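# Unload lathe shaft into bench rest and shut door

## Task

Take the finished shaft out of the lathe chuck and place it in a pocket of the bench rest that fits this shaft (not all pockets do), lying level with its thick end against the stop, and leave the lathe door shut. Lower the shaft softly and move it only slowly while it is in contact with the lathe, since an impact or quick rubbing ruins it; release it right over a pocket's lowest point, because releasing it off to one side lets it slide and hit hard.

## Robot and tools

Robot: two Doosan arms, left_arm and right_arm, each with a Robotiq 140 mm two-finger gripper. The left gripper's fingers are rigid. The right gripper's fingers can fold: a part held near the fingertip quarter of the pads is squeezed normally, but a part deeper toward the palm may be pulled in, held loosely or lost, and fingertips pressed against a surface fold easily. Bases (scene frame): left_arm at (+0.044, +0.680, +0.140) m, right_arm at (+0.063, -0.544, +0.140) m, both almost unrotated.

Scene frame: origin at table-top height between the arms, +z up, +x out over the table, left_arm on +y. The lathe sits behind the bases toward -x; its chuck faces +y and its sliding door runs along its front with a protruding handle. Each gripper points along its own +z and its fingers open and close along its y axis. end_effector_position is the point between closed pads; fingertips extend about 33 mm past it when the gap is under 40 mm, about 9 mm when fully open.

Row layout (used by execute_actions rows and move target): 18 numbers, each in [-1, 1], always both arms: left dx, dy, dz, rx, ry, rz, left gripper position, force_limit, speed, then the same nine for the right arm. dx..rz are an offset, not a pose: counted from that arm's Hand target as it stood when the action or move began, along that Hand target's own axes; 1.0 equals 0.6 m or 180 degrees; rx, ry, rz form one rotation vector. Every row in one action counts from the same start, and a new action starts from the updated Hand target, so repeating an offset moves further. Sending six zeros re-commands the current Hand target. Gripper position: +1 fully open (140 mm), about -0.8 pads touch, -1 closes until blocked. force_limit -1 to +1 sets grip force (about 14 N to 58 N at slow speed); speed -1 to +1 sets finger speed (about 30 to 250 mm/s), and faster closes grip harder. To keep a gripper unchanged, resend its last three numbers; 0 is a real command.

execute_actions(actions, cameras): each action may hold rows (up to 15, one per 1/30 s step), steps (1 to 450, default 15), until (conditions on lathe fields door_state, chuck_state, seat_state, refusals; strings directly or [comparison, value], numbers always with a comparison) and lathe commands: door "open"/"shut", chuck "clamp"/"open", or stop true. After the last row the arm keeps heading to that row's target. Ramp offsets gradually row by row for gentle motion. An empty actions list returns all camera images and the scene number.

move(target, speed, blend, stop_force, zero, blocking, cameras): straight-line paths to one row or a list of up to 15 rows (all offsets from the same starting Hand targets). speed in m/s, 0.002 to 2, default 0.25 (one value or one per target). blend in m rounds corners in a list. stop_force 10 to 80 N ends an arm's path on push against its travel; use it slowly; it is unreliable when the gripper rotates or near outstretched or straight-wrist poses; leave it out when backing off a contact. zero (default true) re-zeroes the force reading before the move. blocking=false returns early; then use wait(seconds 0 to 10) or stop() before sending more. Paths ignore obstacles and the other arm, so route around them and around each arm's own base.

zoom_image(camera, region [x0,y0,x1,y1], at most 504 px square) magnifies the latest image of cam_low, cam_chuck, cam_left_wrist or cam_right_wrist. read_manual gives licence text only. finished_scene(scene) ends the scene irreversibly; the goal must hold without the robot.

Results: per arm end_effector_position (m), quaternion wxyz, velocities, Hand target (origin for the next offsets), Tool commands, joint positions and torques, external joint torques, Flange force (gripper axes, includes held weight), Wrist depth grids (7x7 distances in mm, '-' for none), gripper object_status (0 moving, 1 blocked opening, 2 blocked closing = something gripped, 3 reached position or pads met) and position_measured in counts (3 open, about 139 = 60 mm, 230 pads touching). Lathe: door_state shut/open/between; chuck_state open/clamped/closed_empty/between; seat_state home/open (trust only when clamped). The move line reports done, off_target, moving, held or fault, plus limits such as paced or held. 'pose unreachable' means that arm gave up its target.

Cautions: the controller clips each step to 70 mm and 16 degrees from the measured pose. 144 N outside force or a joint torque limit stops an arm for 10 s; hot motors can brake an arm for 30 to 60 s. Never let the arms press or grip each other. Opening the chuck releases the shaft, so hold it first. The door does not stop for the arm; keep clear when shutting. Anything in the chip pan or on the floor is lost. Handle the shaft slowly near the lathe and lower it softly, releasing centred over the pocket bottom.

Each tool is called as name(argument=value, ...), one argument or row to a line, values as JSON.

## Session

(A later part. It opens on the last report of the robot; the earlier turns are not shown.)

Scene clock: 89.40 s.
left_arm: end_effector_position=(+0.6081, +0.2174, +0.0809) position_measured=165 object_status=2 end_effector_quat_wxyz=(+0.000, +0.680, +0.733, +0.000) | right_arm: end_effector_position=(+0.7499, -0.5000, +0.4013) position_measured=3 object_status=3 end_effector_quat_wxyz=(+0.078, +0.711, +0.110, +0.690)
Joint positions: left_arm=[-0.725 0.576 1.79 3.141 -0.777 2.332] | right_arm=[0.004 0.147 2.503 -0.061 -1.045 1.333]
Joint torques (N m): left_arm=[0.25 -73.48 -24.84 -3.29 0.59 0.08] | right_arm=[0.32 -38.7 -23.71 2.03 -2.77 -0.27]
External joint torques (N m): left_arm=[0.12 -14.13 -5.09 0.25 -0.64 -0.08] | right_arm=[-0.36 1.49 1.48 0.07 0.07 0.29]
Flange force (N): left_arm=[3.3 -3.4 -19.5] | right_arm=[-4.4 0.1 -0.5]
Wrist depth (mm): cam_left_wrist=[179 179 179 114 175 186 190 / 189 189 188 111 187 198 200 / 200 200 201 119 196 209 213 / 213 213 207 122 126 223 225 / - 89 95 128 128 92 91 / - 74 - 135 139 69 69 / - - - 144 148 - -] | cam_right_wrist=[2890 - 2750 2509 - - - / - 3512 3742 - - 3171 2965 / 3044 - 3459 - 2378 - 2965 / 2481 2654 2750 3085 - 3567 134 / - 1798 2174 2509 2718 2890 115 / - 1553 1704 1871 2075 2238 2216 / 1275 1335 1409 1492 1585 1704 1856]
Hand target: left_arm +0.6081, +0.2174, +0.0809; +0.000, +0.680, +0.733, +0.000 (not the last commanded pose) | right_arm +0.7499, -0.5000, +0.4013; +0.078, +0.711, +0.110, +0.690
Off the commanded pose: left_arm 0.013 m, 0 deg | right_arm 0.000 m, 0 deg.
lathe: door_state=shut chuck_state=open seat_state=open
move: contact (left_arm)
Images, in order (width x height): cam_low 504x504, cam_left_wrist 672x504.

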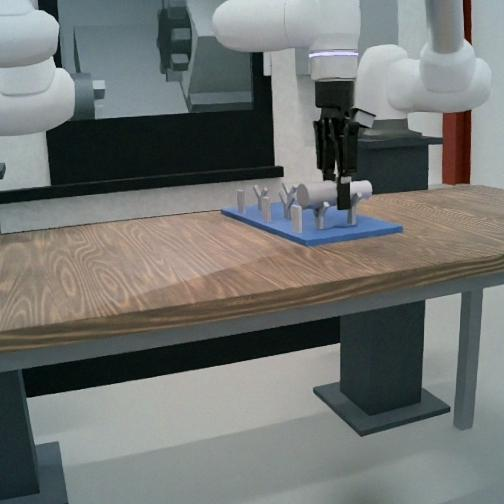

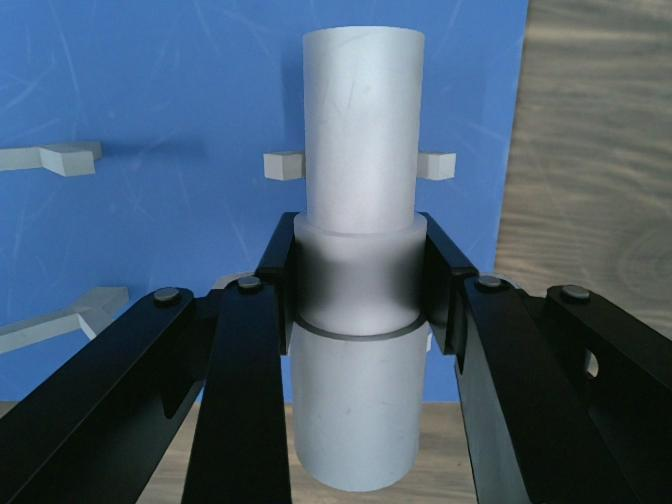

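move(
  target=[0,0,-0.0035,0,0,0,-1,0,-1,0,0,0,0,0,0,1,1,1],
  speed=0.01,
)

move(
  target=[-0.033,0,0,0,0,0,-1,0,-1,0,0,0,0,0,0,1,1,1],
  speed=0.006,
  stop_force=10,
  cameras=["cam_low","cam_left_wrist"],
)

zoom_image(
  camera="cam_low",
  region=[280, 170, 380, 240],
)

Scene clock: 91.07 s.
left_arm: end_effector_position=(+0.6081, +0.2174, +0.0830) position_measured=165 object_status=2 end_effector_quat_wxyz=(+0.000, +0.680, +0.733, +0.000) | right_arm: end_effector_position=(+0.7499, -0.5000, +0.4013) position_measured=3 object_status=3 end_effector_quat_wxyz=(+0.078, +0.711, +0.110, +0.690)
Joint positions: left_arm=[-0.725 0.574 1.789 3.141 -0.78 2.332] | right_arm=[0.004 0.147 2.503 -0.061 -1.045 1.333]
Joint torques (N m): left_arm=[2.12 -89.23 -32.08 -3.18 -0.15 -0.16] | right_arm=[0.6 -39.18 -23.93 2.07 -2.78 -0.33]
External joint torques (N m): left_arm=[-2.16 1.78 1.96 0.11 0.11 0.16] | right_arm=[-0.55 1.81 1.74 0.02 0.09 0.34]
Flange force (N): left_arm=[-0.3 -3.6 3.0] | right_arm=[-5.4 0.6 -0.6]
Wrist depth (mm): cam_left_wrist=[180 180 180 115 178 188 192 / 191 191 191 111 189 201 201 / 202 203 202 119 200 212 214 / 215 215 211 122 126 224 227 / - 89 96 129 129 92 95 / - 74 - 135 139 69 72 / - - - 145 149 - -] | cam_right_wrist=[2784 - - - 2654 - - / 2965 4659 - - 3127 - - / 3171 2784 3261 3261 - - - / 2481 2654 3127 3407 - - 128 / - 1798 2134 2481 2784 3044 116 / - 1542 1691 1856 1985 2353 2260 / 1290 1283 1427 1492 1564 1756 1918]
Hand target: left_arm +0.6081, +0.2174, +0.0830; +0.000, +0.680, +0.733, +0.000 | right_arm +0.7499, -0.5000, +0.4013; +0.078, +0.711, +0.110, +0.690
Off the commanded pose: left_arm 0.000 m, 0 deg | right_arm 0.000 m, 0 deg.
lathe: door_state=shut chuck_state=open seat_state=open
move: done

Scene clock: 93.73 s.
left_arm: end_effector_position=(+0.6090, +0.2051, +0.0829) position_measured=165 object_status=2 end_effector_quat_wxyz=(-0.001, +0.680, +0.734, +0.000) | right_arm: end_effector_position=(+0.7499, -0.5000, +0.4013) position_measured=3 object_status=3 end_effector_quat_wxyz=(+0.078, +0.711, +0.110, +0.690)
Joint positions: left_arm=[-0.737 0.584 1.77 3.141 -0.789 2.32] | right_arm=[0.004 0.147 2.503 -0.061 -1.045 1.333]
Joint torques (N m): left_arm=[-7.02 -88.63 -37.06 -5.64 2.85 0.16] | right_arm=[0.57 -39.35 -23.96 2.07 -2.85 -0.29]
External joint torques (N m): left_arm=[6.86 -0.03 6.72 2.55 -2.9 -0.16] | right_arm=[-0.52 2.08 1.74 0.02 0.16 0.3]
Flange force (N): left_arm=[14.4 -1.7 -2.0] | right_arm=[-5.7 0.4 -0.2]
Wrist depth (mm): cam_left_wrist=[181 181 181 115 179 188 191 / 186 191 189 112 187 201 203 / 200 202 202 118 200 212 213 / 216 215 210 122 126 224 228 / - 89 95 128 129 92 95 / - 74 - 135 139 68 72 / - - - 146 148 - -] | cam_right_wrist=[- 3004 2965 - 2718 2854 - / - - - 2784 - - - / 2537 3127 2718 - - 3044 - / 2509 2624 2818 3567 3085 152 121 / - 1783 2195 2403 2965 2965 115 / - 1542 1704 1856 2003 2260 2216 / 1290 1320 1392 1492 1642 1770 1871]
Hand target: left_arm +0.6090, +0.2051, +0.0829; -0.001, +0.680, +0.734, +0.000 (not the last commanded pose) | right_arm +0.7499, -0.5000, +0.4013; +0.078, +0.711, +0.110, +0.690
Off the commanded pose: left_arm 0.007 m, 0 deg | right_arm 0.000 m, 0 deg.
lathe: door_state=shut chuck_state=open seat_state=open
move: contact (left_arm)
Images, in order (width x height): cam_low 504x504, cam_left_wrist 672x504.

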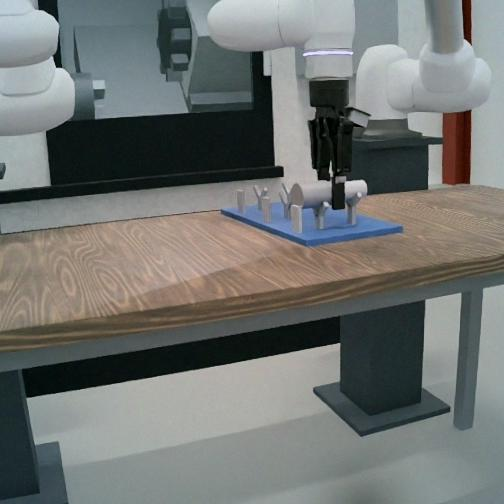

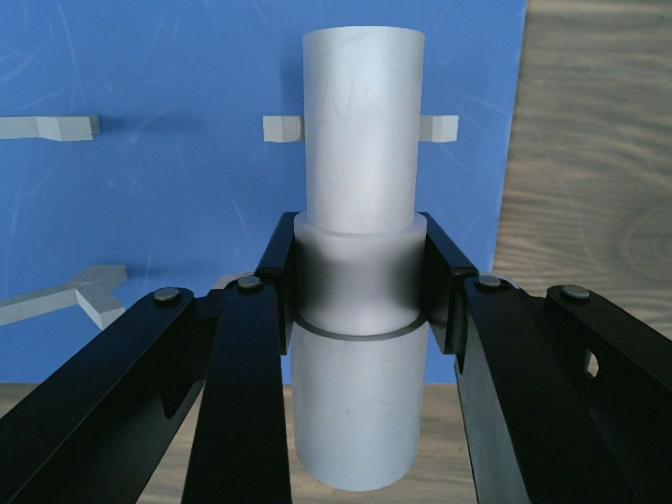

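Scaled by 5.040 from the camera's 504x504 image, which has a finer 720x720 frame.

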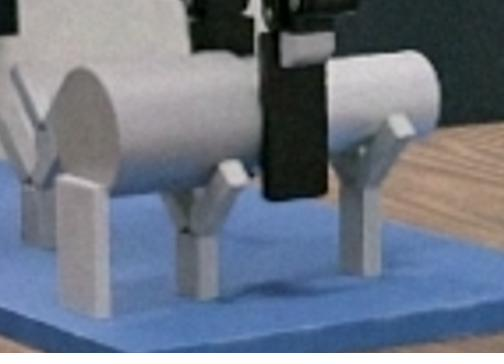

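move(
  target=[0.0006,0,0,0,0,0,-1,0,-1,0,0,0,0,0,0,1,1,1],
  speed=0.005,
)

move(
  target=[0,0,0.02,0,0,0,-1,0,-1,0,0,0,0,0,0,1,1,1],
  speed=0.004,
  stop_force=10,
  cameras=["cam_low","cam_left_wrist"],
)

zoom_image(
  camera="cam_low",
  region=[280, 170, 380, 240],
)

zoom_image(
  camera="cam_low",
  region=[325, 175, 375, 225],
)

zoom_image(
  camera="cam_low",
  region=[285, 175, 335, 225],
)

Scene clock: 94.97 s.
left_arm: end_effector_position=(+0.6090, +0.2054, +0.0829) position_measured=165 object_status=2 end_effector_quat_wxyz=(-0.001, +0.680, +0.734, +0.000) | right_arm: end_effector_position=(+0.7499, -0.5000, +0.4013) position_measured=3 object_status=3 end_effector_quat_wxyz=(+0.078, +0.711, +0.110, +0.690)
Joint positions: left_arm=[-0.737 0.584 1.771 3.141 -0.788 2.321] | right_arm=[0.004 0.147 2.503 -0.061 -1.045 1.333]
Joint torques (N m): left_arm=[1.65 -90.55 -32.7 -3.33 -0.01 -0.09] | right_arm=[0.32 -39.02 -23.9 2.04 -2.84 -0.28]
External joint torques (N m): left_arm=[-1.64 1.96 2.4 0.24 -0.04 0.09] | right_arm=[-0.32 1.89 1.77 0.05 0.16 0.29]
Flange force (N): left_arm=[0.6 -3.6 3.1] | right_arm=[-5.2 -0.2 -0.4]
Wrist depth (mm): cam_left_wrist=[180 181 182 115 179 187 191 / 187 190 189 112 186 200 202 / 200 203 202 118 200 211 215 / 215 216 209 122 126 225 228 / - 89 96 128 129 92 95 / - 74 - 135 139 69 72 / - - - 145 148 - -] | cam_right_wrist=[- - - - - 2750 - / 2718 2927 - - - 2784 3512 / 3171 3261 3567 3127 - 3215 - / 2565 2686 3004 3215 2965 3127 127 / - 1756 2174 2403 2818 2890 115 / - 1542 1716 1841 1985 2306 2283 / 1283 1283 1392 1502 1619 1729 1871]
Hand target: left_arm +0.6089, +0.2054, +0.0829; -0.001, +0.680, +0.734, +0.000 | right_arm +0.7499, -0.5000, +0.4013; +0.078, +0.711, +0.110, +0.690
Off the commanded pose: left_arm 0.000 m, 0 deg | right_arm 0.000 m, 0 deg.
lathe: door_state=shut chuck_state=open seat_state=open
move: done

Scene clock: 96.03 s.
left_arm: end_effector_position=(+0.6090, +0.2055, +0.0810) position_measured=165 object_status=2 end_effector_quat_wxyz=(-0.001, +0.680, +0.734, +0.000) | right_arm: end_effector_position=(+0.7499, -0.5000, +0.4013) position_measured=3 object_status=3 end_effector_quat_wxyz=(+0.078, +0.711, +0.110, +0.690)
Joint positions: left_arm=[-0.737 0.586 1.771 3.141 -0.786 2.321] | right_arm=[0.004 0.147 2.503 -0.061 -1.045 1.333]
Joint torques (N m): left_arm=[-2.42 -81.75 -29.32 -4.35 0.75 -0.02] | right_arm=[0.66 -39.23 -23.86 2.06 -2.79 -0.28]
External joint torques (N m): left_arm=[2.43 -7.02 -0.99 1.25 -0.79 0.02] | right_arm=[-0.68 2.06 1.72 0.04 0.1 0.29]
Flange force (N): left_arm=[5.9 -1.3 -9.7] | right_arm=[-6.0 0.7 -0.2]
Wrist depth (mm): cam_left_wrist=[179 180 180 114 176 186 190 / 188 190 187 112 186 199 200 / 197 201 201 118 198 209 213 / 212 211 208 122 127 223 225 / - 89 95 128 129 92 92 / - 74 - 135 139 69 72 / - - - 145 148 - -] | cam_right_wrist=[2565 - - 2654 2624 - 2329 / - 2784 - 2509 2594 - 4307 / 3004 3004 2565 - - 2927 - / 2481 2594 3085 4857 3459 - 128 / - 1856 2216 2455 2818 2818 115 / - 1608 1729 1841 2020 2216 2195 / 1290 1304 1427 1492 1631 1743 1887]
Hand target: left_arm +0.6090, +0.2054, +0.0810; -0.001, +0.680, +0.734, +0.000 (not the last commanded pose) | right_arm +0.7499, -0.5000, +0.4013; +0.078, +0.711, +0.110, +0.690
Off the commanded pose: left_arm 0.010 m, 0 deg | right_arm 0.000 m, 0 deg.
lathe: door_state=shut chuck_state=open seat_state=open
move: contact (left_arm)
Images, in order (width x height): cam_low 504x504, cam_left_wrist 672x504.

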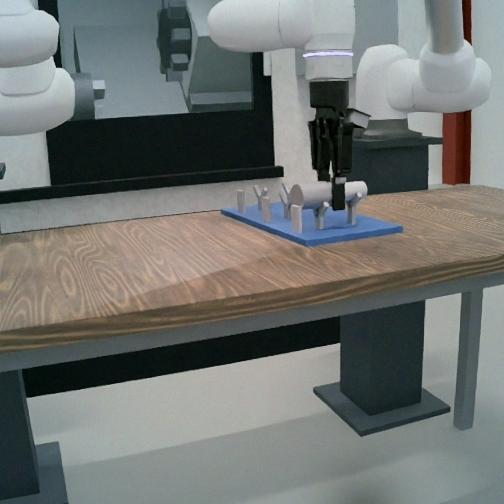

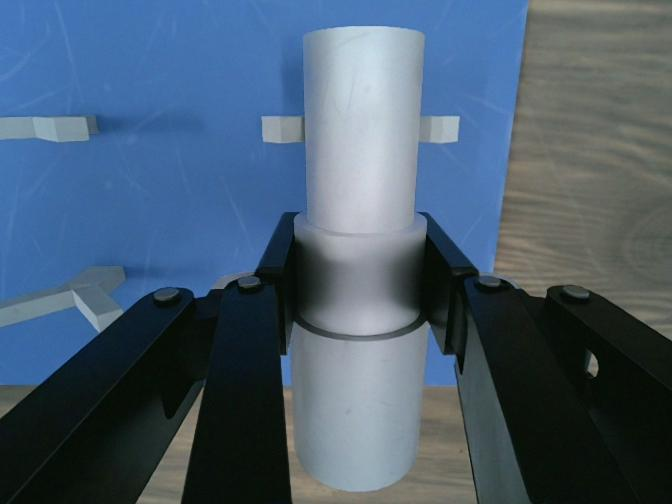

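Scaled by 5.040 from the camera's 504x504 image, which has a finer 720x720 frame.

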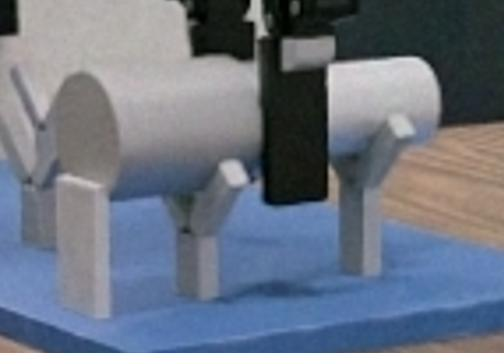

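Scaled by 10.080 from the camera's 504x504 image, which has a finer 720x720 frame.

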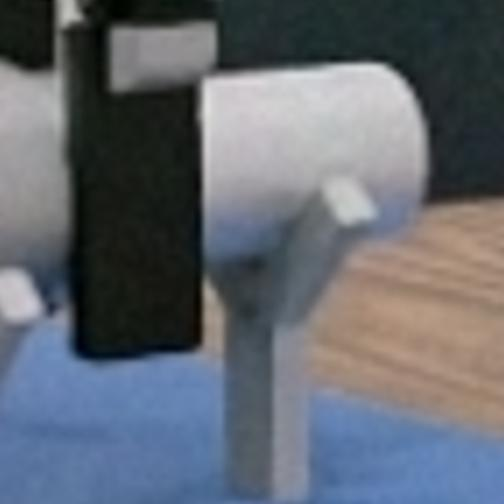

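Scaled by 10.080 from the camera's 504x504 image, which has a finer 720x720 frame.

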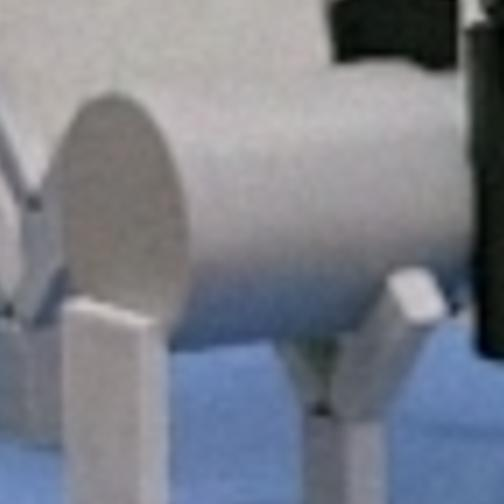

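move(
  target=[0,0,0.01,0,0,0,-1,0,-1,0,0,0,0,0,0,1,1,1],
  speed=0.003,
  stop_force=25,
  cameras=["cam_low","cam_left_wrist"],
)

zoom_image(
  camera="cam_low",
  region=[280, 170, 380, 240],
)

Scene clock: 97.53 s.
left_arm: end_effector_position=(+0.6090, +0.2054, +0.0798) position_measured=165 object_status=2 end_effector_quat_wxyz=(+0.000, +0.680, +0.734, +0.000) | right_arm: end_effector_position=(+0.7499, -0.5000, +0.4013) position_measured=3 object_status=3 end_effector_quat_wxyz=(+0.078, +0.711, +0.110, +0.690)
Joint positions: left_arm=[-0.737 0.587 1.772 3.141 -0.784 2.321] | right_arm=[0.004 0.147 2.503 -0.061 -1.045 1.333]
Joint torques (N m): left_arm=[2.7 -64.93 -21.84 -2.7 1.84 -0.06] | right_arm=[0.42 -38.86 -23.81 2.09 -2.81 -0.24]
External joint torques (N m): left_arm=[-2.47 -23.9 -8.36 -0.38 -1.88 0.06] | right_arm=[-0.47 1.97 1.64 0 0.13 0.25]
Flange force (N): left_arm=[3.2 -7.9 -33.7] | right_arm=[-5.5 0.3 -0.1]
Wrist depth (mm): cam_left_wrist=[178 178 178 112 175 185 188 / 186 188 186 111 184 197 199 / 199 200 200 117 197 211 211 / 212 209 206 121 125 222 225 / - 89 95 127 128 92 91 / - 74 - 134 138 68 69 / - - - 144 146 - -] | cam_right_wrist=[2455 - - 2624 2718 1935 2329 / 2818 - 2965 - - 2784 - / 3127 - - 4005 3085 3742 2594 / 2509 2624 3004 3309 - - 135 / - 1812 2238 2455 2654 2890 116 / - 1574 1704 1856 2057 2260 2329 / 1290 1297 1427 1492 1608 1716 1841]
Hand target: left_arm +0.6090, +0.2054, +0.0798; +0.000, +0.680, +0.734, +0.000 (not the last commanded pose) | right_arm +0.7499, -0.5000, +0.4013; +0.078, +0.711, +0.110, +0.690
Off the commanded pose: left_arm 0.005 m, 0 deg | right_arm 0.000 m, 0 deg.
lathe: door_state=shut chuck_state=open seat_state=open
move: contact (left_arm)
Images, in order (width x height): cam_low 504x504, cam_left_wrist 672x504.

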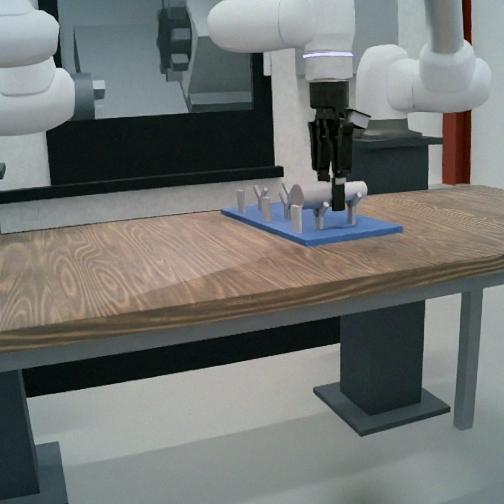

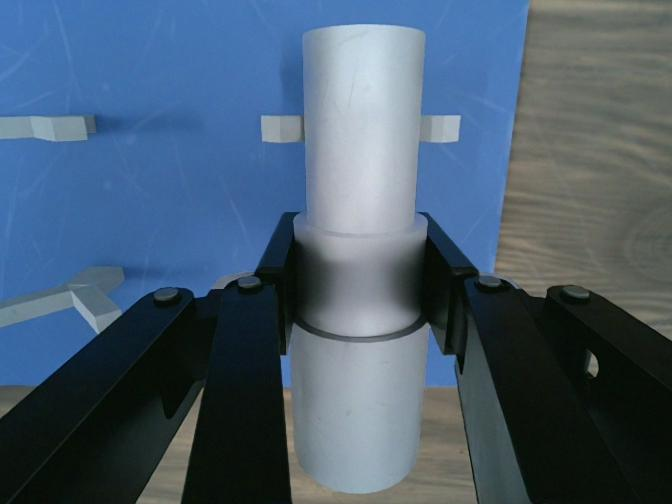

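Scaled by 5.040 from the camera's 504x504 image, which has a finer 720x720 frame.

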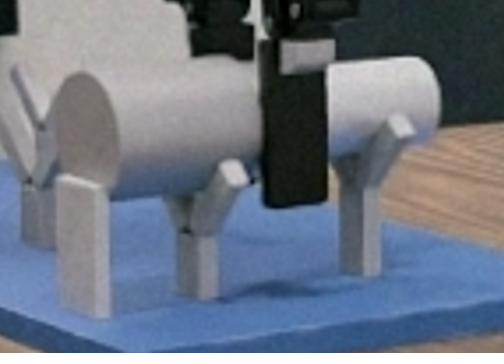

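move(
  target=[0,0,-0.0015,0,0,0,-1,0,-1,0,0,0,0,0,0,1,1,1],
  speed=0.004,
)

execute_actions(
  actions=[
    {"rows":[[0,0,0,0,0,0,0.1,0,-1,0,0,0,0,0,0,1,1,1]],"steps":75},
  ],
  cameras=["cam_low","cam_left_wrist"],
)

zoom_image(
  camera="cam_low",
  region=[280, 170, 380, 240],
)

Scene clock: 98.73 s.
left_arm: end_effector_position=(+0.6089, +0.2055, +0.0806) position_measured=165 object_status=2 end_effector_quat_wxyz=(-0.001, +0.680, +0.734, +0.000) | right_arm: end_effector_position=(+0.7499, -0.5000, +0.4013) position_measured=3 object_status=3 end_effector_quat_wxyz=(+0.078, +0.711, +0.110, +0.690)
Joint positions: left_arm=[-0.737 0.586 1.771 3.141 -0.785 2.321] | right_arm=[0.004 0.147 2.503 -0.061 -1.045 1.333]
Joint torques (N m): left_arm=[2 -89.66 -32.62 -3.18 -0.16 -0.14] | right_arm=[0.45 -38.95 -23.69 2.06 -2.8 -0.24]
External joint torques (N m): left_arm=[-2.04 0.99 2.45 0.1 0.11 0.14] | right_arm=[-0.49 1.83 1.57 0.03 0.11 0.25]
Flange force (N): left_arm=[1.3 -4.9 2.2] | right_arm=[-5.2 0.3 -0.2]
Wrist depth (mm): cam_left_wrist=[180 179 179 113 175 186 189 / 186 189 187 111 184 198 200 / 199 200 200 117 197 210 212 / 213 210 208 121 125 223 225 / - 89 95 127 128 92 92 / - 74 - 134 137 69 72 / - - - 144 146 - -] | cam_right_wrist=[- - 2718 2565 - - 3309 / 3044 3742 - 3357 3407 3215 - / 3171 2854 - - - 2750 - / 2378 2624 3261 2965 - 3215 121 / - 1798 2238 2429 2784 2818 115 / - 1512 1704 1841 2094 2195 2329 / 1283 1290 1384 1512 1596 1743 1951]
Hand target: left_arm +0.6090, +0.2054, +0.0807; +0.000, +0.680, +0.734, +0.000 | right_arm +0.7499, -0.5000, +0.4013; +0.078, +0.711, +0.110, +0.690
Off the commanded pose: left_arm 0.000 m, 0 deg | right_arm 0.000 m, 0 deg.
lathe: door_state=shut chuck_state=open seat_state=open
move: done

Scene clock: 101.43 s.
left_arm: end_effector_position=(+0.6090, +0.2054, +0.0807) position_measured=117 object_status=3 end_effector_quat_wxyz=(+0.000, +0.680, +0.734, +0.000) | right_arm: end_effector_position=(+0.7499, -0.5000, +0.4013) position_measured=3 object_status=3 end_effector_quat_wxyz=(+0.078, +0.711, +0.110, +0.690)
Joint positions: left_arm=[-0.737 0.586 1.771 3.141 -0.785 2.321] | right_arm=[0.004 0.147 2.503 -0.061 -1.045 1.333]
Joint torques (N m): left_arm=[1.96 -85.83 -29.75 -3.17 -0.21 -0.15] | right_arm=[0.69 -38.94 -23.78 2.09 -2.75 -0.24]
External joint torques (N m): left_arm=[-1.87 -2.93 -0.5 0.09 0.17 0.15] | right_arm=[-0.6 1.19 1.47 0.01 0.04 0.26]
Flange force (N): left_arm=[0.2 -3.5 -3.3] | right_arm=[-4.0 1.1 -1.0]
Wrist depth (mm): cam_left_wrist=[181 178 179 113 175 185 189 / 186 189 188 112 184 198 200 / 200 199 200 118 198 210 212 / 213 210 144 121 135 221 225 / - 90 123 127 135 112 90 / - - 258 135 236 - 77 / - - 280 145 275 - -] | cam_right_wrist=[- 3044 - - - - 2624 / - - 3682 3171 - 2353 2818 / 3407 3357 2927 2965 3044 2306 - / 2509 2750 2927 2750 3742 4390 127 / - 1798 2238 2455 2718 2854 116 / - 1564 1666 1856 2075 2283 2283 / 1268 1312 1392 1492 1631 1756 1871]
Hand target: left_arm +0.6090, +0.2054, +0.0807; +0.000, +0.680, +0.734, +0.000 | right_arm +0.7499, -0.5000, +0.4013; +0.078, +0.711, +0.110, +0.690
Off the commanded pose: left_arm 0.000 m, 0 deg | right_arm 0.000 m, 0 deg.
lathe: door_state=shut chuck_state=open seat_state=open
Images, in order (width x height): cam_low 504x504, cam_left_wrist 672x504.

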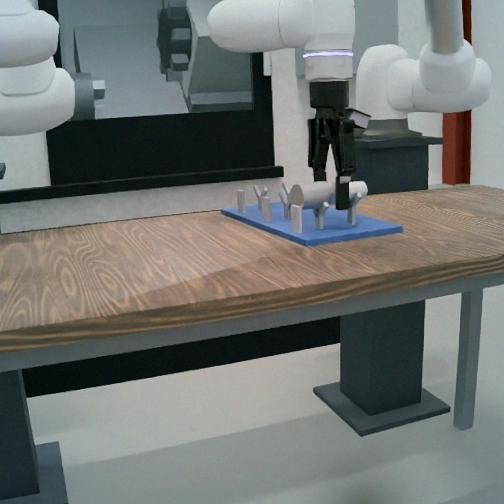

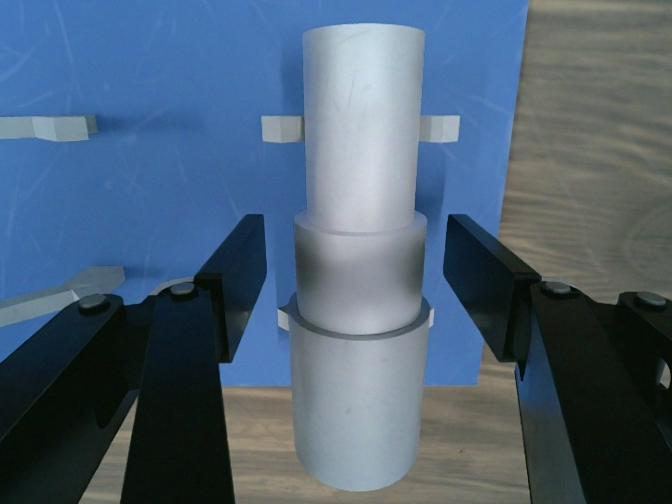

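Scaled by 5.040 from the camera's 504x504 image, which has a finer 720x720 frame.

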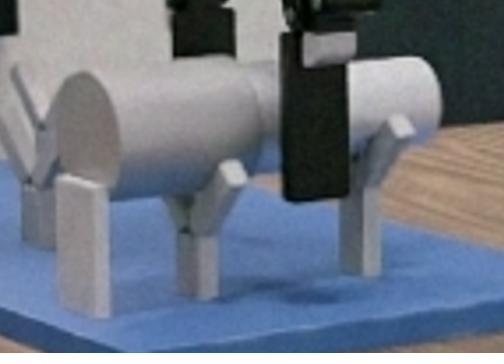

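move(
  target=[
    [0,0,-0.15,0,0,0,0.1,0,-1,0,0,0,0,0,0,1,1,1],
    [0,0,-0.35,0,0,0,0.1,0,-1,0,0,0,0,0,0,1,1,1],
  ],
  speed=[0.06,0.2],
  blend=[0.01,0],
  cameras=["cam_low","cam_left_wrist"],
)

zoom_image(
  camera="cam_low",
  region=[280, 170, 380, 240],
)

zoom_image(
  camera="cam_left_wrist",
  region=[260, 60, 460, 320],
)

Scene clock: 104.40 s.
left_arm: end_effector_position=(+0.6093, +0.2054, +0.2907) position_measured=117 object_status=3 end_effector_quat_wxyz=(+0.000, +0.680, +0.734, +0.000) | right_arm: end_effector_position=(+0.7499, -0.5000, +0.4013) position_measured=3 object_status=3 end_effector_quat_wxyz=(+0.078, +0.711, +0.110, +0.690)
Joint positions: left_arm=[-0.736 0.388 1.633 3.141 -1.122 2.321] | right_arm=[0.004 0.147 2.503 -0.061 -1.045 1.333]
Joint torques (N m): left_arm=[1.96 -76.38 -37.94 -4.02 -0.16 -0.15] | right_arm=[0.47 -38.65 -23.85 2.02 -2.79 -0.21]
External joint torques (N m): left_arm=[-1.62 -2.22 -0.59 0.1 0.12 0.15] | right_arm=[-0.43 1.29 1.63 0.07 0.1 0.22]
Flange force (N): left_arm=[0.1 -2.9 -1.9] | right_arm=[-4.0 0.3 -1.0]
Wrist depth (mm): cam_left_wrist=[372 370 371 373 374 378 376 / 384 388 386 377 393 401 398 / 404 408 412 335 418 422 436 / 439 431 150 428 428 439 1258 / - 90 469 484 476 113 91 / - - 517 516 508 - 77 / - - 553 560 556 - -] | cam_right_wrist=[3171 3624 - - 2481 2750 2565 / 3215 - 2594 2624 2927 2750 2750 / 3357 2890 2216 4390 3044 3127 2965 / 2481 2624 2818 3127 5435 3215 135 / - 1798 2216 2403 2686 2927 115 / - 1512 1691 1826 2020 2283 2283 / 1297 1304 1427 1522 1608 1716 1871]
Hand target: left_arm +0.6093, +0.2054, +0.2907; +0.000, +0.680, +0.734, +0.000 | right_arm +0.7499, -0.5000, +0.4013; +0.078, +0.711, +0.110, +0.690
Off the commanded pose: left_arm 0.000 m, 0 deg | right_arm 0.000 m, 0 deg.
lathe: door_state=shut chuck_state=open seat_state=open
move: done
Images, in order (width x height): cam_low 504x504, cam_left_wrist 672x504.

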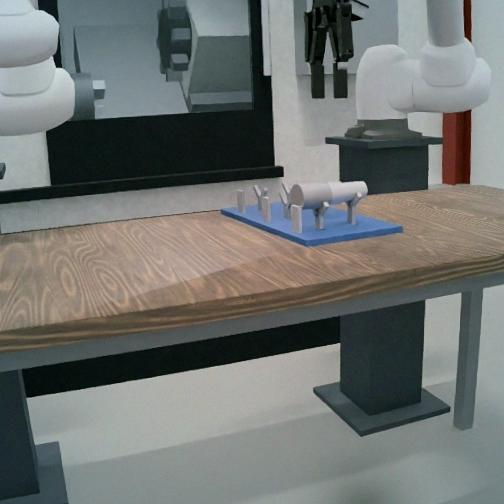

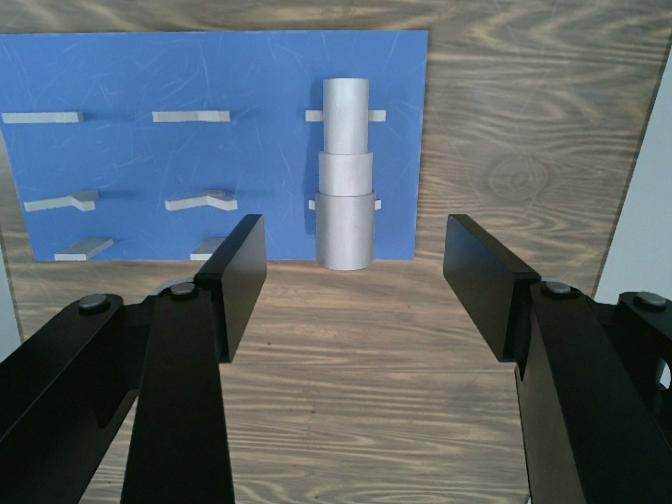

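Scaled by 5.040 from the camera's 504x504 image, which has a finer 720x720 frame.

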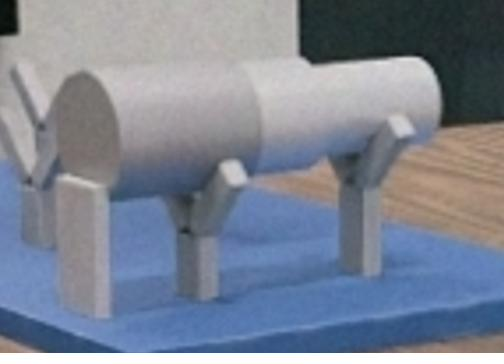

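Scaled by 1.938 from the camera's 672x504 image, which has a finer 960x720 frame.

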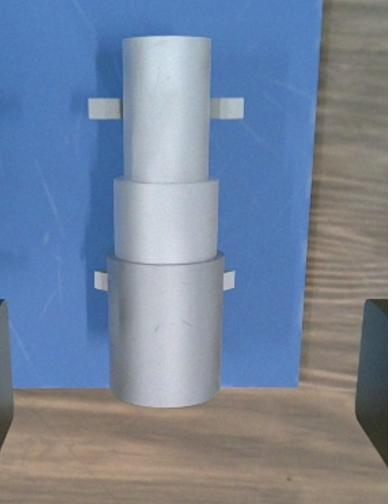

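finished_scene(
  scene=1,
)

The scene is finished: the task was done.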